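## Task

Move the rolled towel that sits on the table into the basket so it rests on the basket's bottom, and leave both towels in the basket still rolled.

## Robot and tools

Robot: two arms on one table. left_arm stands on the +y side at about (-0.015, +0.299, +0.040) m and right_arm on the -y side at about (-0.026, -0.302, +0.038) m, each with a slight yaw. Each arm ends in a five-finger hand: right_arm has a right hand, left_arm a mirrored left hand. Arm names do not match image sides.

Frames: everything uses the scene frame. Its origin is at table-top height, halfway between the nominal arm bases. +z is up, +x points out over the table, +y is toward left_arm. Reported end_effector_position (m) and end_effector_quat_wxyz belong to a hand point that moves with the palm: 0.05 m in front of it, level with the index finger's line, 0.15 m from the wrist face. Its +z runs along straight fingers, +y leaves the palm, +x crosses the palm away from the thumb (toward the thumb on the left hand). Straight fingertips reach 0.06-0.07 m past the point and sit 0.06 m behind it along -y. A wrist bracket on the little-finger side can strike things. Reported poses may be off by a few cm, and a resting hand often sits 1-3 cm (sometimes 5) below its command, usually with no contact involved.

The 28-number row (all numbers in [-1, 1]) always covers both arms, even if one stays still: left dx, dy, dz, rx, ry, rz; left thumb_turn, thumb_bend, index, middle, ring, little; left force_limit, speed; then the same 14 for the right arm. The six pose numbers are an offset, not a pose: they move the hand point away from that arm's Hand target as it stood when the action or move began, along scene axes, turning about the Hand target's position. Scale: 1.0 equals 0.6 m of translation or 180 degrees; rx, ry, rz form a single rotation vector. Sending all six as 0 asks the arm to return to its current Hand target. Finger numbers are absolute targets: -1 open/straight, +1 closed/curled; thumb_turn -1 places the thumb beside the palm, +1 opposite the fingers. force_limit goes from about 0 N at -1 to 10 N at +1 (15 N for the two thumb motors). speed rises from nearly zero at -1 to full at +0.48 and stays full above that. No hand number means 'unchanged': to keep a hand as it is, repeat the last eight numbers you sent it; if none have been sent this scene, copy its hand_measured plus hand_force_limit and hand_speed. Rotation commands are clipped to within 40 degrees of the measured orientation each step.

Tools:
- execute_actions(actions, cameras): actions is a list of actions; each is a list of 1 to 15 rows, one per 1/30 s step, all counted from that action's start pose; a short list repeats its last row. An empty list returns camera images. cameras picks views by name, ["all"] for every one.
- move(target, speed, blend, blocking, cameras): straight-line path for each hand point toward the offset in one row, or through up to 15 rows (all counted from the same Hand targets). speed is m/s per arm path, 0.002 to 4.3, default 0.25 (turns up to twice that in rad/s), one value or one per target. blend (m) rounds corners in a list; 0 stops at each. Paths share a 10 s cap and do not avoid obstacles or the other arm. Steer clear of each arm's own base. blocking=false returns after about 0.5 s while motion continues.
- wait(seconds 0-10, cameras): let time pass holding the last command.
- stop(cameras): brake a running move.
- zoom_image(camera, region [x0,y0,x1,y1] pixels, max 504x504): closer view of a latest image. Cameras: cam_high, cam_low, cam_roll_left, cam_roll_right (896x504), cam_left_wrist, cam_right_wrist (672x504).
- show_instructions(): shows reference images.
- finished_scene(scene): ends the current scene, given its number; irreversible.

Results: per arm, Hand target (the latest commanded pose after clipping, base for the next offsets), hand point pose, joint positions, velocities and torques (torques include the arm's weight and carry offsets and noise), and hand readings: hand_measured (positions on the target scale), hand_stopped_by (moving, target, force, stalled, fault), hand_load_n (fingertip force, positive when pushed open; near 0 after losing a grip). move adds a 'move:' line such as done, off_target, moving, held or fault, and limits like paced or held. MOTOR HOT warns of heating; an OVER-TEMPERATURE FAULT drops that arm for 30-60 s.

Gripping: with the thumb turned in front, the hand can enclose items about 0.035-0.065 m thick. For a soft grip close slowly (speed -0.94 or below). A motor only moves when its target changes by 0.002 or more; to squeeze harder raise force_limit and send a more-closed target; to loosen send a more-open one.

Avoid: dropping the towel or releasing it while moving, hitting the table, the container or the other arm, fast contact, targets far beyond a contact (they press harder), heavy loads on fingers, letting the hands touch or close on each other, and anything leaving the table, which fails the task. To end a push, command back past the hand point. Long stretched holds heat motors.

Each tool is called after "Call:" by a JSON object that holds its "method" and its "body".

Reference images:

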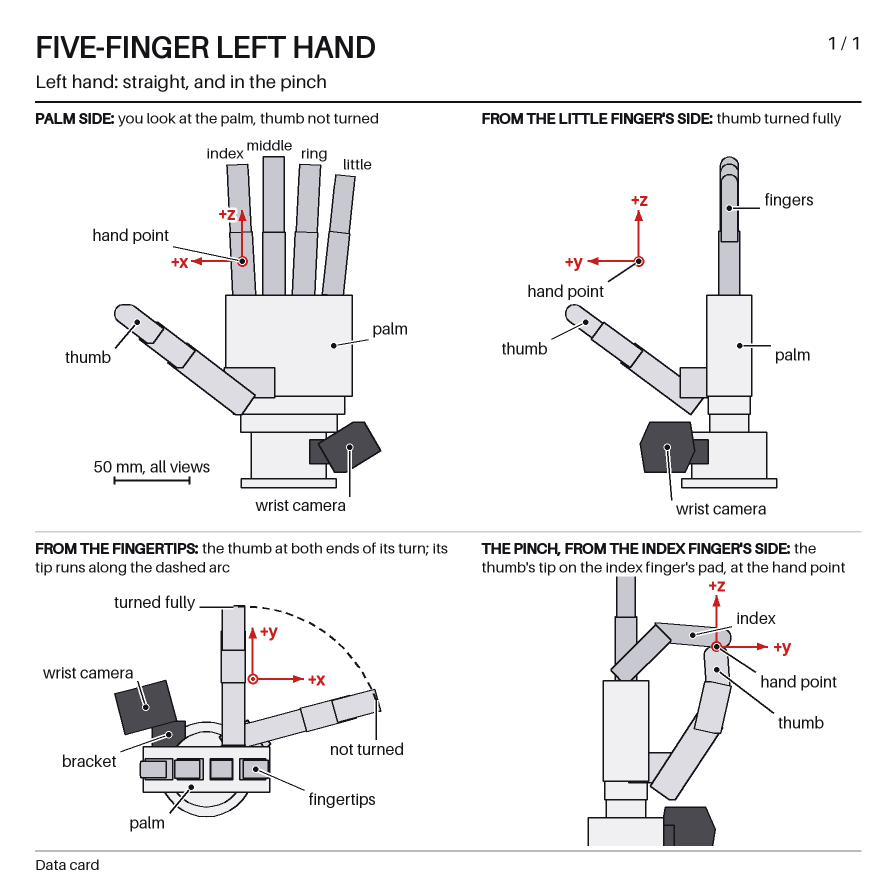

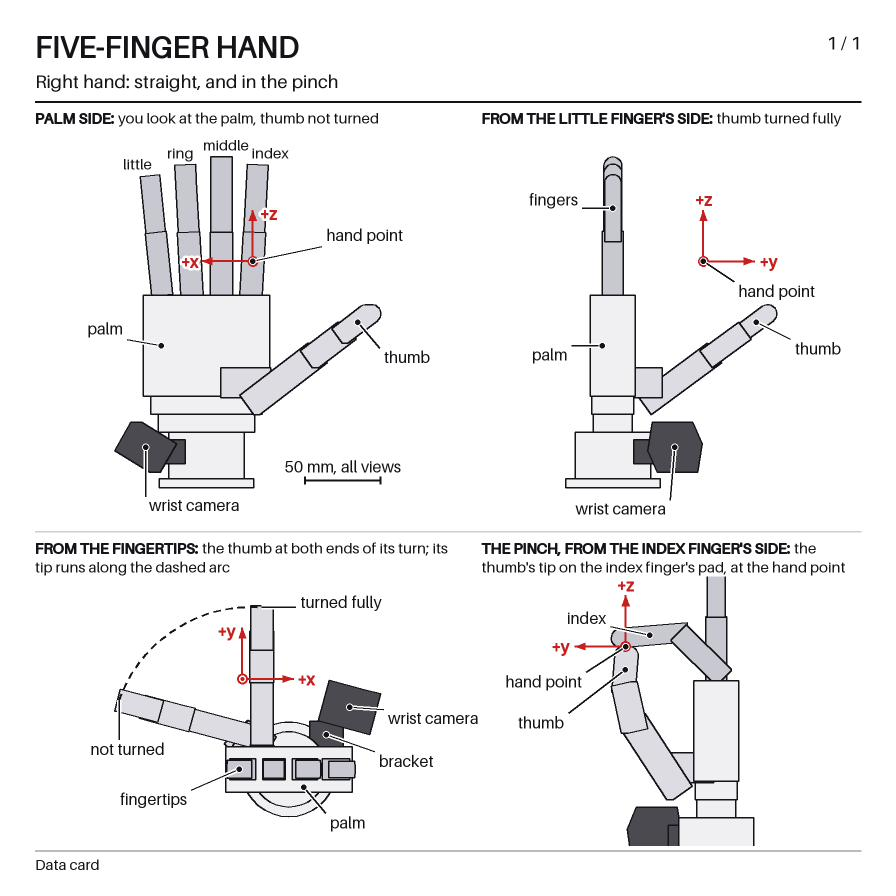

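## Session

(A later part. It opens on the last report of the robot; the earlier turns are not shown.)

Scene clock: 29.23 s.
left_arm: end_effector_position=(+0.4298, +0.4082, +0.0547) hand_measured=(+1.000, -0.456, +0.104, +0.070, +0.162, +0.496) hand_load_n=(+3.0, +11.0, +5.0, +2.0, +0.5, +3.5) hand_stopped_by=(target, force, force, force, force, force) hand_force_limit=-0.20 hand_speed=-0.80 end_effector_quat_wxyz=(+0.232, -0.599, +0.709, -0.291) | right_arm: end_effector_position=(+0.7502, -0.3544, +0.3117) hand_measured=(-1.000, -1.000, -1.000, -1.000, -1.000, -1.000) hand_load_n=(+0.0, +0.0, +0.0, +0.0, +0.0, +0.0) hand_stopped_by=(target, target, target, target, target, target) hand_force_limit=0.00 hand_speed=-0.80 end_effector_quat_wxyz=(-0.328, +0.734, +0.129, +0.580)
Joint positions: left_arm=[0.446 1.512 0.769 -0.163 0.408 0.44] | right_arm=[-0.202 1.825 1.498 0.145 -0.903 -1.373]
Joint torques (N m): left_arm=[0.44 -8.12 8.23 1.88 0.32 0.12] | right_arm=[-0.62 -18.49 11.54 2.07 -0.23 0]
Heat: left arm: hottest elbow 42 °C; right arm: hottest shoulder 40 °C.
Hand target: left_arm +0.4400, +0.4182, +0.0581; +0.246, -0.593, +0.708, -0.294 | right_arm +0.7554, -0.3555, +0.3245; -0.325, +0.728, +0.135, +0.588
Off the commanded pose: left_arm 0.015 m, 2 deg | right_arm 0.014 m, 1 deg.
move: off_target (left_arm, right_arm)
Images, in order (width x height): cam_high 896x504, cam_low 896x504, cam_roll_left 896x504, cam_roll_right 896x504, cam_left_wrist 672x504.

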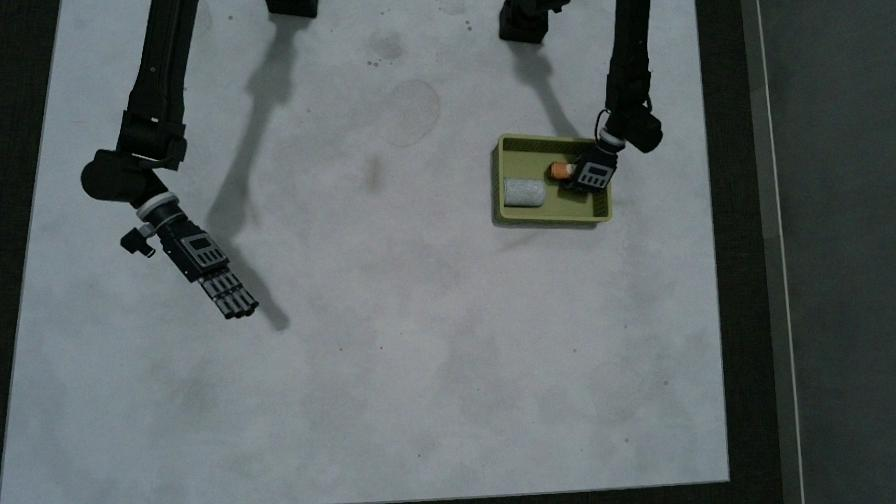

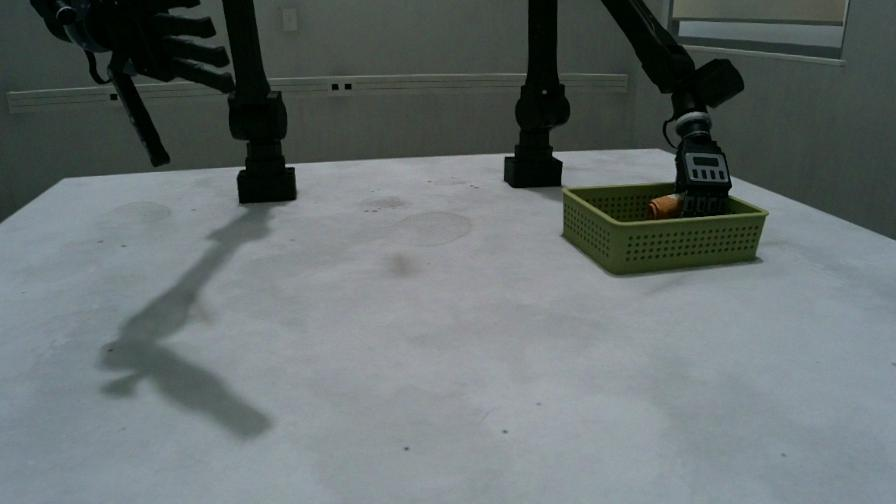

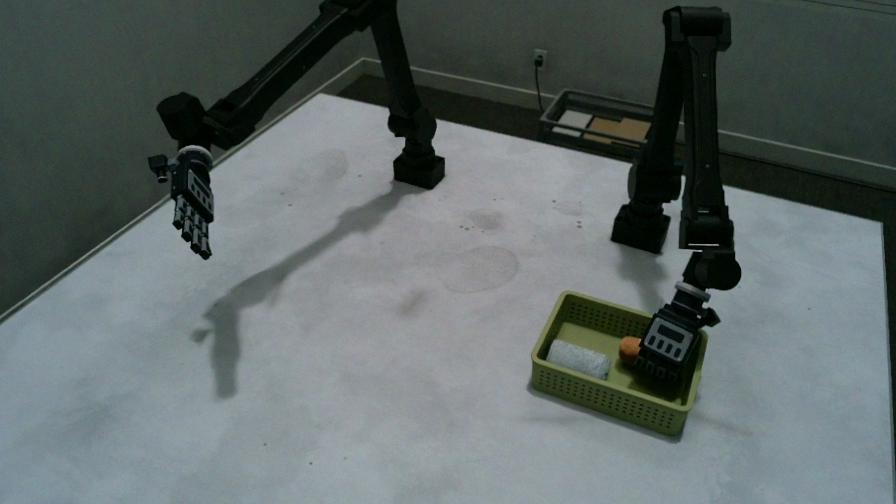

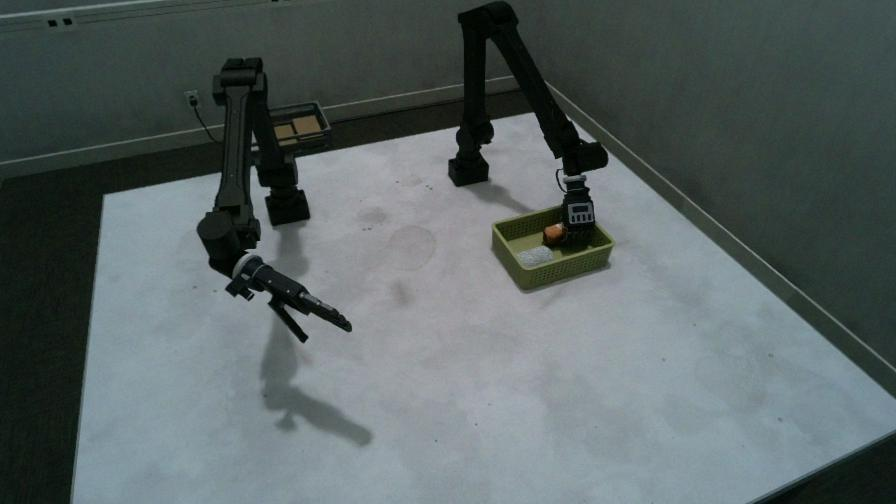

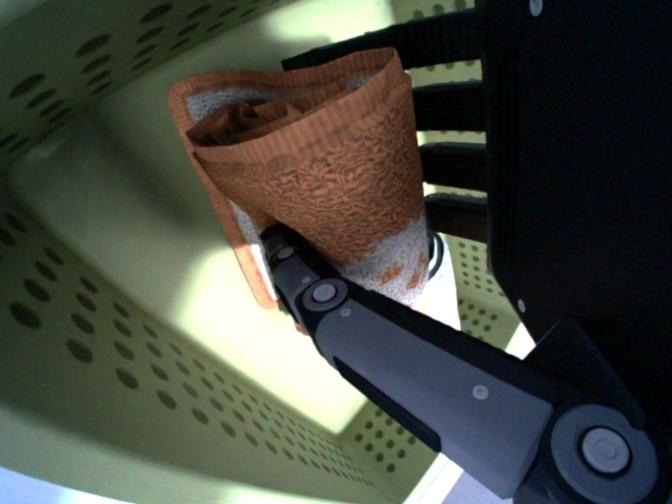

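Call:
{"method": "move", "body": {"target": [0,0,-0.006,0,0,0, 1,-1,-0.45,-0.45,-0.45,-0.3,-0.2,-0.8, 0,0,0,0,0,0,-1,-1,-1,-1,-1,-1,0,-0.8], "speed": 0.08, "cameras": ["cam_high","cam_low","cam_roll_left","cam_roll_right","cam_left_wrist"]}}

Call:
{"method": "zoom_image", "body": {"camera": "cam_high", "region": [480, 100, 650, 240]}}

Call:
{"method": "zoom_image", "body": {"camera": "cam_roll_left", "region": [500, 230, 740, 450]}}

Call:
{"method": "zoom_image", "body": {"camera": "cam_roll_right", "region": [470, 130, 640, 300]}}

Scene clock: 31.80 s.
left_arm: end_effector_position=(+0.4319, +0.4089, +0.0538) hand_measured=(+1.000, -1.000, -0.450, -0.450, -0.450, -0.300) hand_load_n=(+0.0, +0.0, +0.0, +0.0, +0.0, +0.0) hand_stopped_by=(target, target, target, target, target, target) hand_force_limit=-0.20 hand_speed=-0.80 end_effector_quat_wxyz=(+0.235, -0.597, +0.709, -0.293) | right_arm: end_effector_position=(+0.7502, -0.3544, +0.3117) hand_measured=(-1.000, -1.000, -1.000, -1.000, -1.000, -1.000) hand_load_n=(+0.0, +0.0, +0.0, +0.0, +0.0, +0.0) hand_stopped_by=(target, target, target, target, target, target) hand_force_limit=0.00 hand_speed=-0.80 end_effector_quat_wxyz=(-0.328, +0.734, +0.129, +0.580)
Joint positions: left_arm=[0.446 1.517 0.769 -0.151 0.409 0.441] | right_arm=[-0.202 1.825 1.498 0.145 -0.903 -1.373]
Joint torques (N m): left_arm=[0.26 -7.3 7.98 1.92 0.3 0.14] | right_arm=[-0.38 -18.55 11.51 2.11 -0.23 -0.02]
Heat: left arm: hottest elbow 42 °C; right arm: hottest shoulder 40 °C.
Hand target: left_arm +0.4400, +0.4182, +0.0546; +0.246, -0.593, +0.708, -0.294 | right_arm +0.7554, -0.3555, +0.3245; -0.325, +0.728, +0.135, +0.588
Off the commanded pose: left_arm 0.012 m, 1 deg | right_arm 0.014 m, 1 deg.
move: off_target (left_arm, right_arm)
Images, in order (width x height): cam_high 896x504, cam_low 896x504, cam_roll_left 896x504, cam_roll_right 896x504, cam_left_wrist 672x504.

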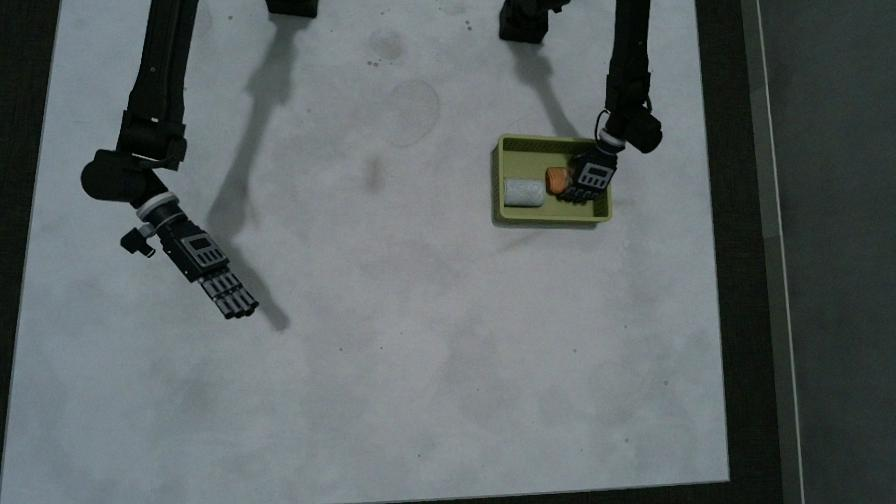

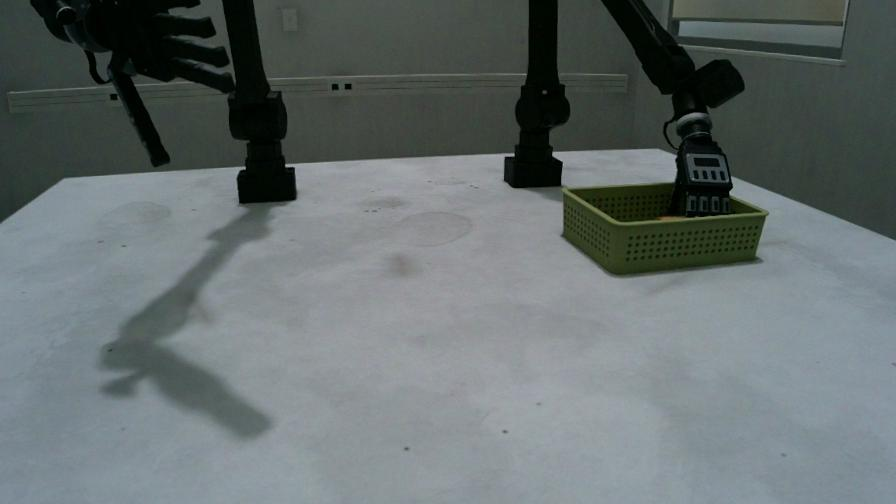

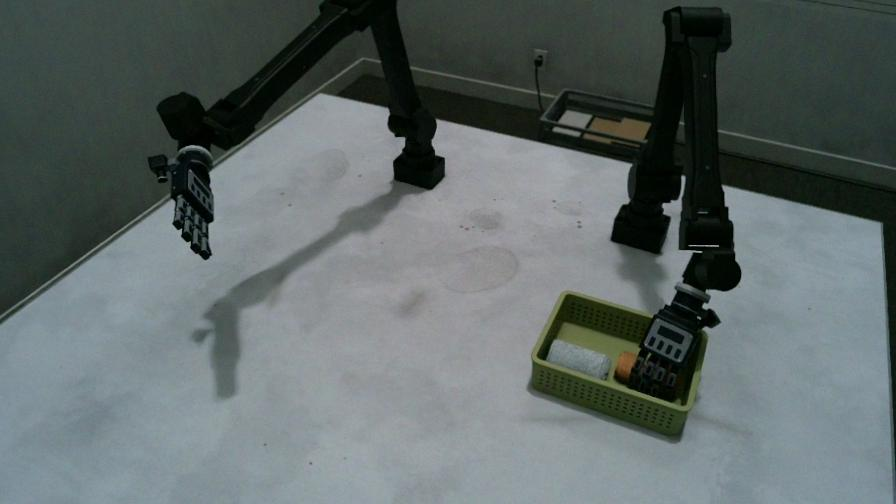

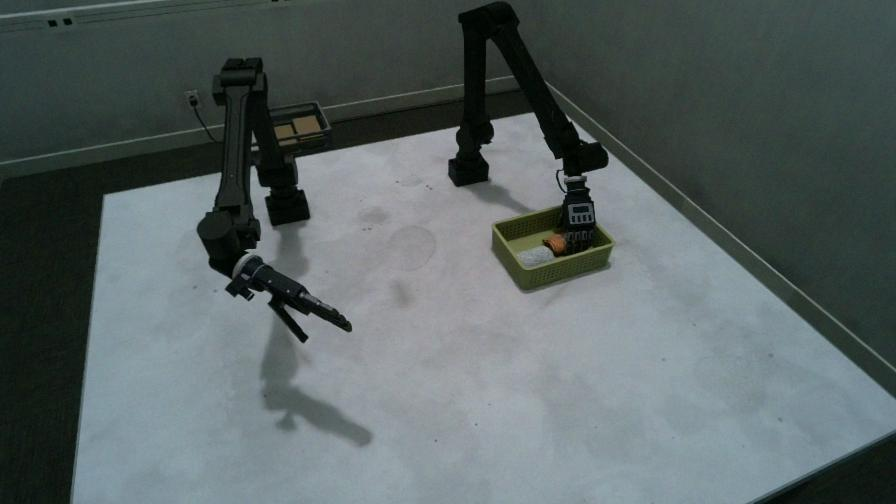

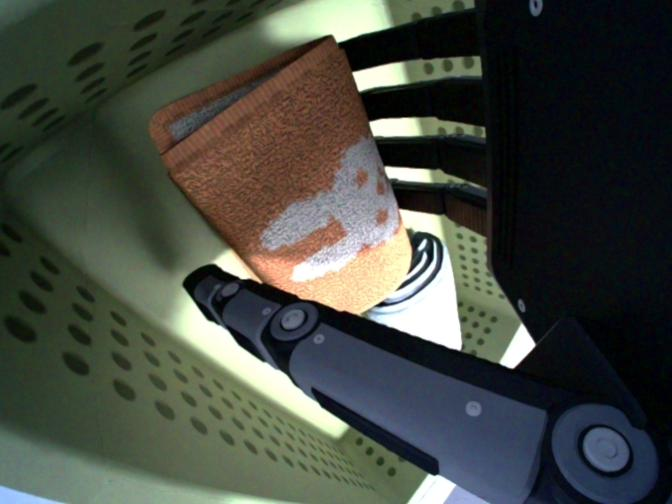

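Scaled by 2.965 from the camera's 896x504 image, which has a finer 1280x720 frame.

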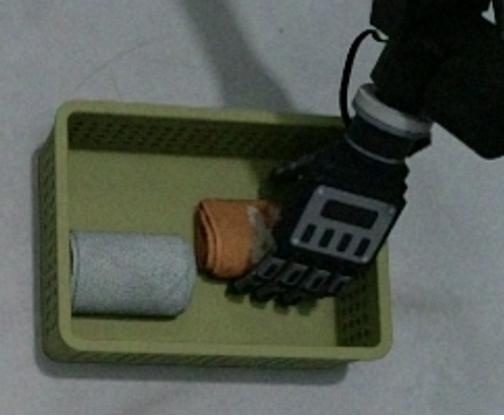

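Scaled by 2.100 from the camera's 896x504 image, which has a finer 1280x720 frame.

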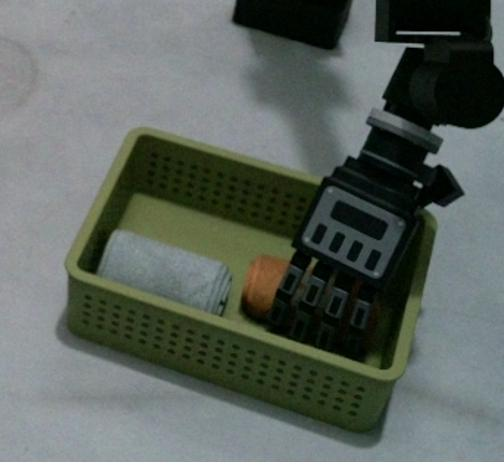

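Scaled by 2.965 from the camera's 896x504 image, which has a finer 1280x720 frame.

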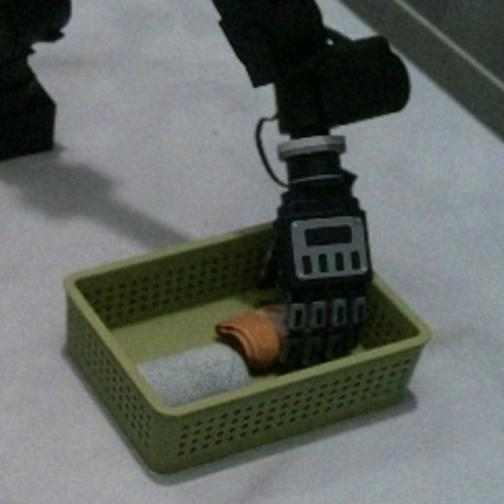

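Call:
{"method": "move", "body": {"target": [[0,0,0.008,0,0,0, 1,-1,-0.8,-0.8,-0.8,-0.7,-0.2,-0.5, 0,0,0,0,0,0,-1,-1,-1,-1,-1,-1,0,-0.8],[0,0,0.3,0,0,0, 1,-1,-0.8,-0.8,-0.8,-0.7,-0.2,-0.5, 0,0,0,0,0,0,-1,-1,-1,-1,-1,-1,0,-0.8]], "speed": 0.15, "cameras": ["cam_high","cam_low","cam_roll_left","cam_roll_right","cam_left_wrist"]}}

Call:
{"method": "zoom_image", "body": {"camera": "cam_high", "region": [480, 100, 650, 240]}}

Call:
{"method": "zoom_image", "body": {"camera": "cam_roll_left", "region": [500, 230, 740, 450]}}

Call:
{"method": "zoom_image", "body": {"camera": "cam_roll_right", "region": [470, 130, 640, 300]}}

Scene clock: 34.90 s.
left_arm: end_effector_position=(+0.4294, +0.4078, +0.2093) hand_measured=(+1.000, -1.000, -0.800, -0.800, -0.800, -0.700) hand_load_n=(-0.5, +0.0, +0.0, +0.0, +0.0, +0.0) hand_stopped_by=(target, target, target, target, target, target) hand_force_limit=-0.20 hand_speed=-0.50 end_effector_quat_wxyz=(+0.222, -0.602, +0.710, -0.289) | right_arm: end_effector_position=(+0.7502, -0.3544, +0.3117) hand_measured=(-1.000, -1.000, -1.000, -1.000, -1.000, -1.000) hand_load_n=(+0.0, +0.0, +0.0, +0.0, +0.0, +0.0) hand_stopped_by=(target, target, target, target, target, target) hand_force_limit=0.00 hand_speed=-0.80 end_effector_quat_wxyz=(-0.328, +0.734, +0.129, +0.580)
Joint positions: left_arm=[0.446 1.299 1.027 -0.656 0.409 0.441] | right_arm=[-0.202 1.825 1.498 0.145 -0.903 -1.373]
Joint velocities: left_arm=[-0.005 0.005 0.002 -0.012 -0.154 0.007] | right_arm=[within noise]
Joint torques (N m): left_arm=[0.32 -9 12.46 1.05 0.26 0.14] | right_arm=[-0.91 -18.55 11.43 2.06 -0.27 0]
Heat: left arm: hottest elbow 42 °C; right arm: hottest shoulder 40 °C.
Hand target: left_arm +0.4400, +0.4182, +0.2345; +0.246, -0.593, +0.708, -0.294 | right_arm +0.7554, -0.3555, +0.3245; -0.325, +0.728, +0.135, +0.588
Off the commanded pose: left_arm 0.029 m, 3 deg | right_arm 0.014 m, 1 deg.
move: off_target (left_arm, right_arm)
Images, in order (width x height): cam_high 896x504, cam_low 896x504, cam_roll_left 896x504, cam_roll_right 896x504, cam_left_wrist 672x504.

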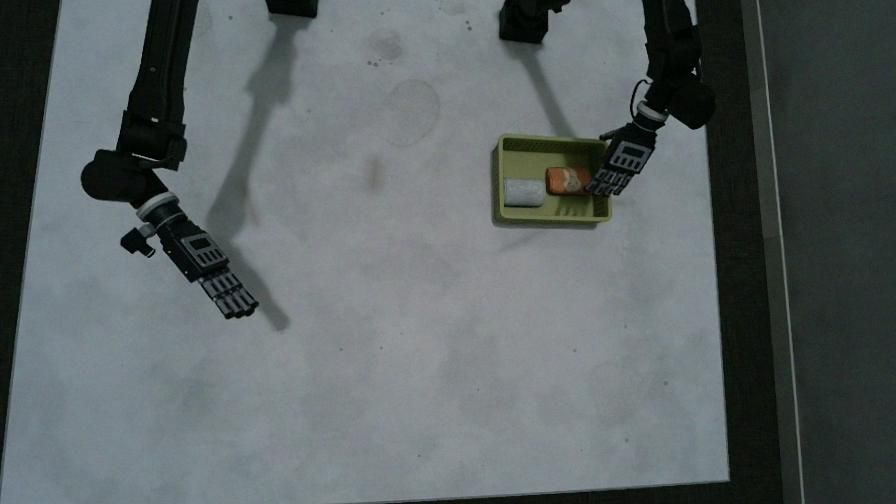

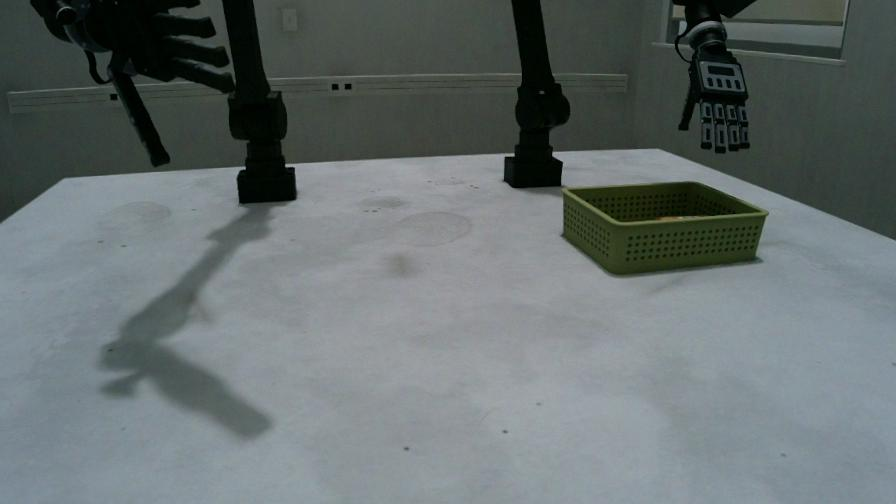

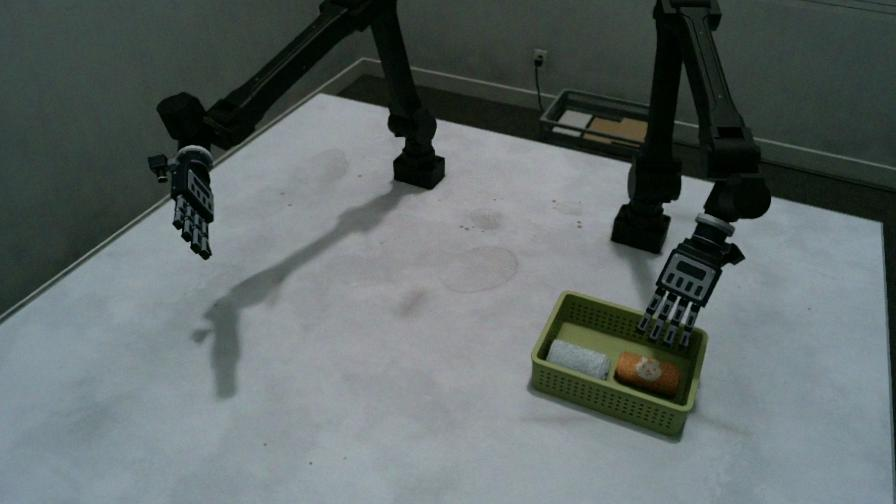

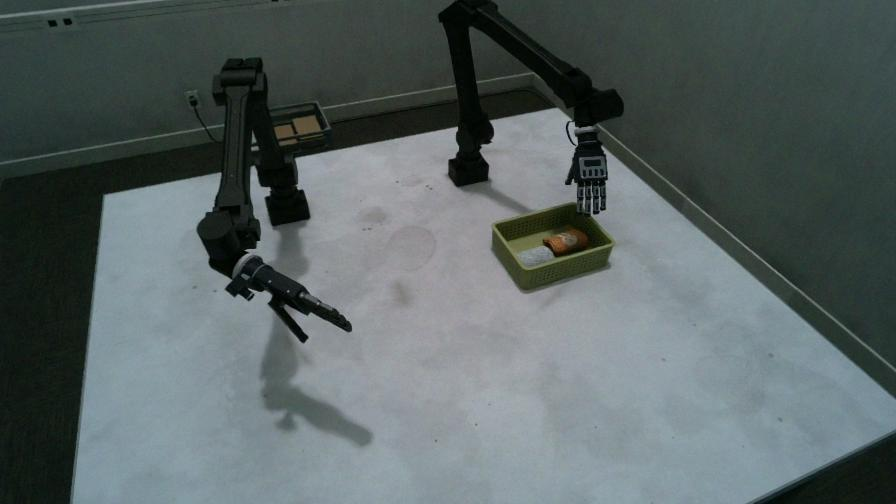

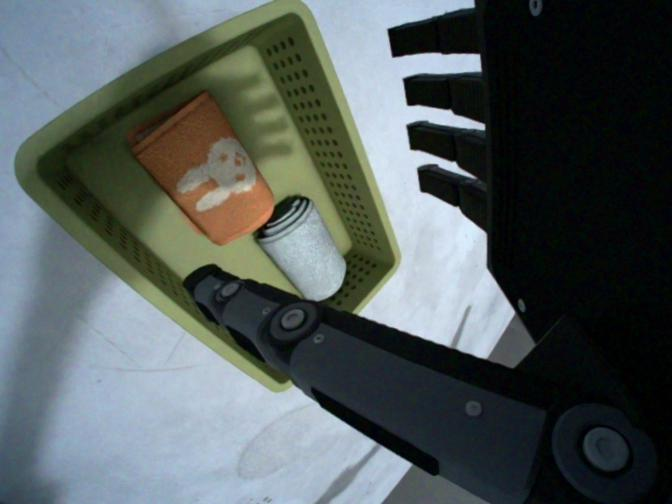

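Scaled by 2.965 from the camera's 896x504 image, which has a finer 1280x720 frame.

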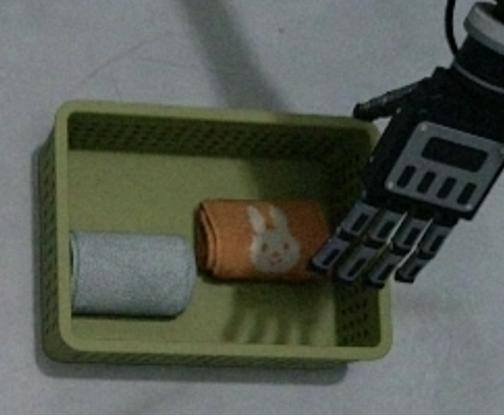

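Scaled by 2.100 from the camera's 896x504 image, which has a finer 1280x720 frame.

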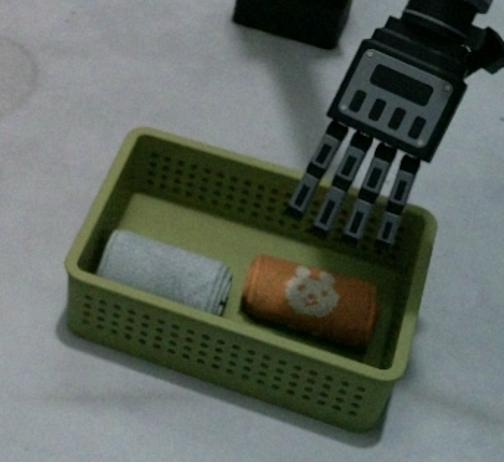

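Scaled by 2.965 from the camera's 896x504 image, which has a finer 1280x720 frame.

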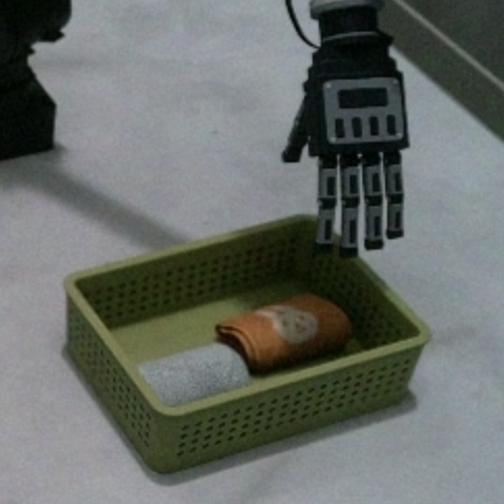

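Call:
{"method": "zoom_image", "body": {"camera": "cam_left_wrist", "region": [100, 60, 400, 320]}}

Call:
{"method": "zoom_image", "body": {"camera": "cam_roll_right", "region": [500, 200, 620, 290]}}

Scaled by 1.680 from the camera's 672x504 image, which has a finer 960x720 frame.

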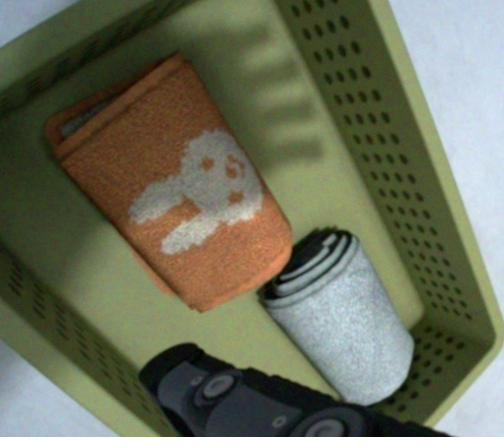

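Scaled by 4.200 from the camera's 896x504 image, which has a finer 1280x720 frame.

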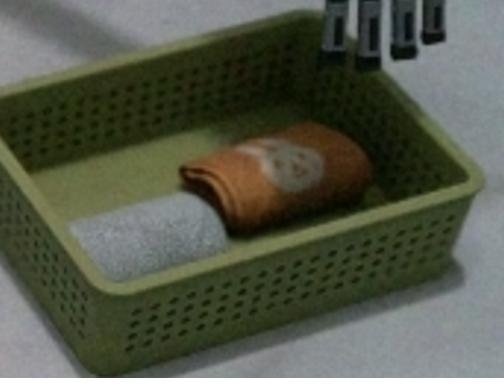

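Call:
{"method": "finished_scene", "body": {"scene": 2}}

The scene is finished: the task was done.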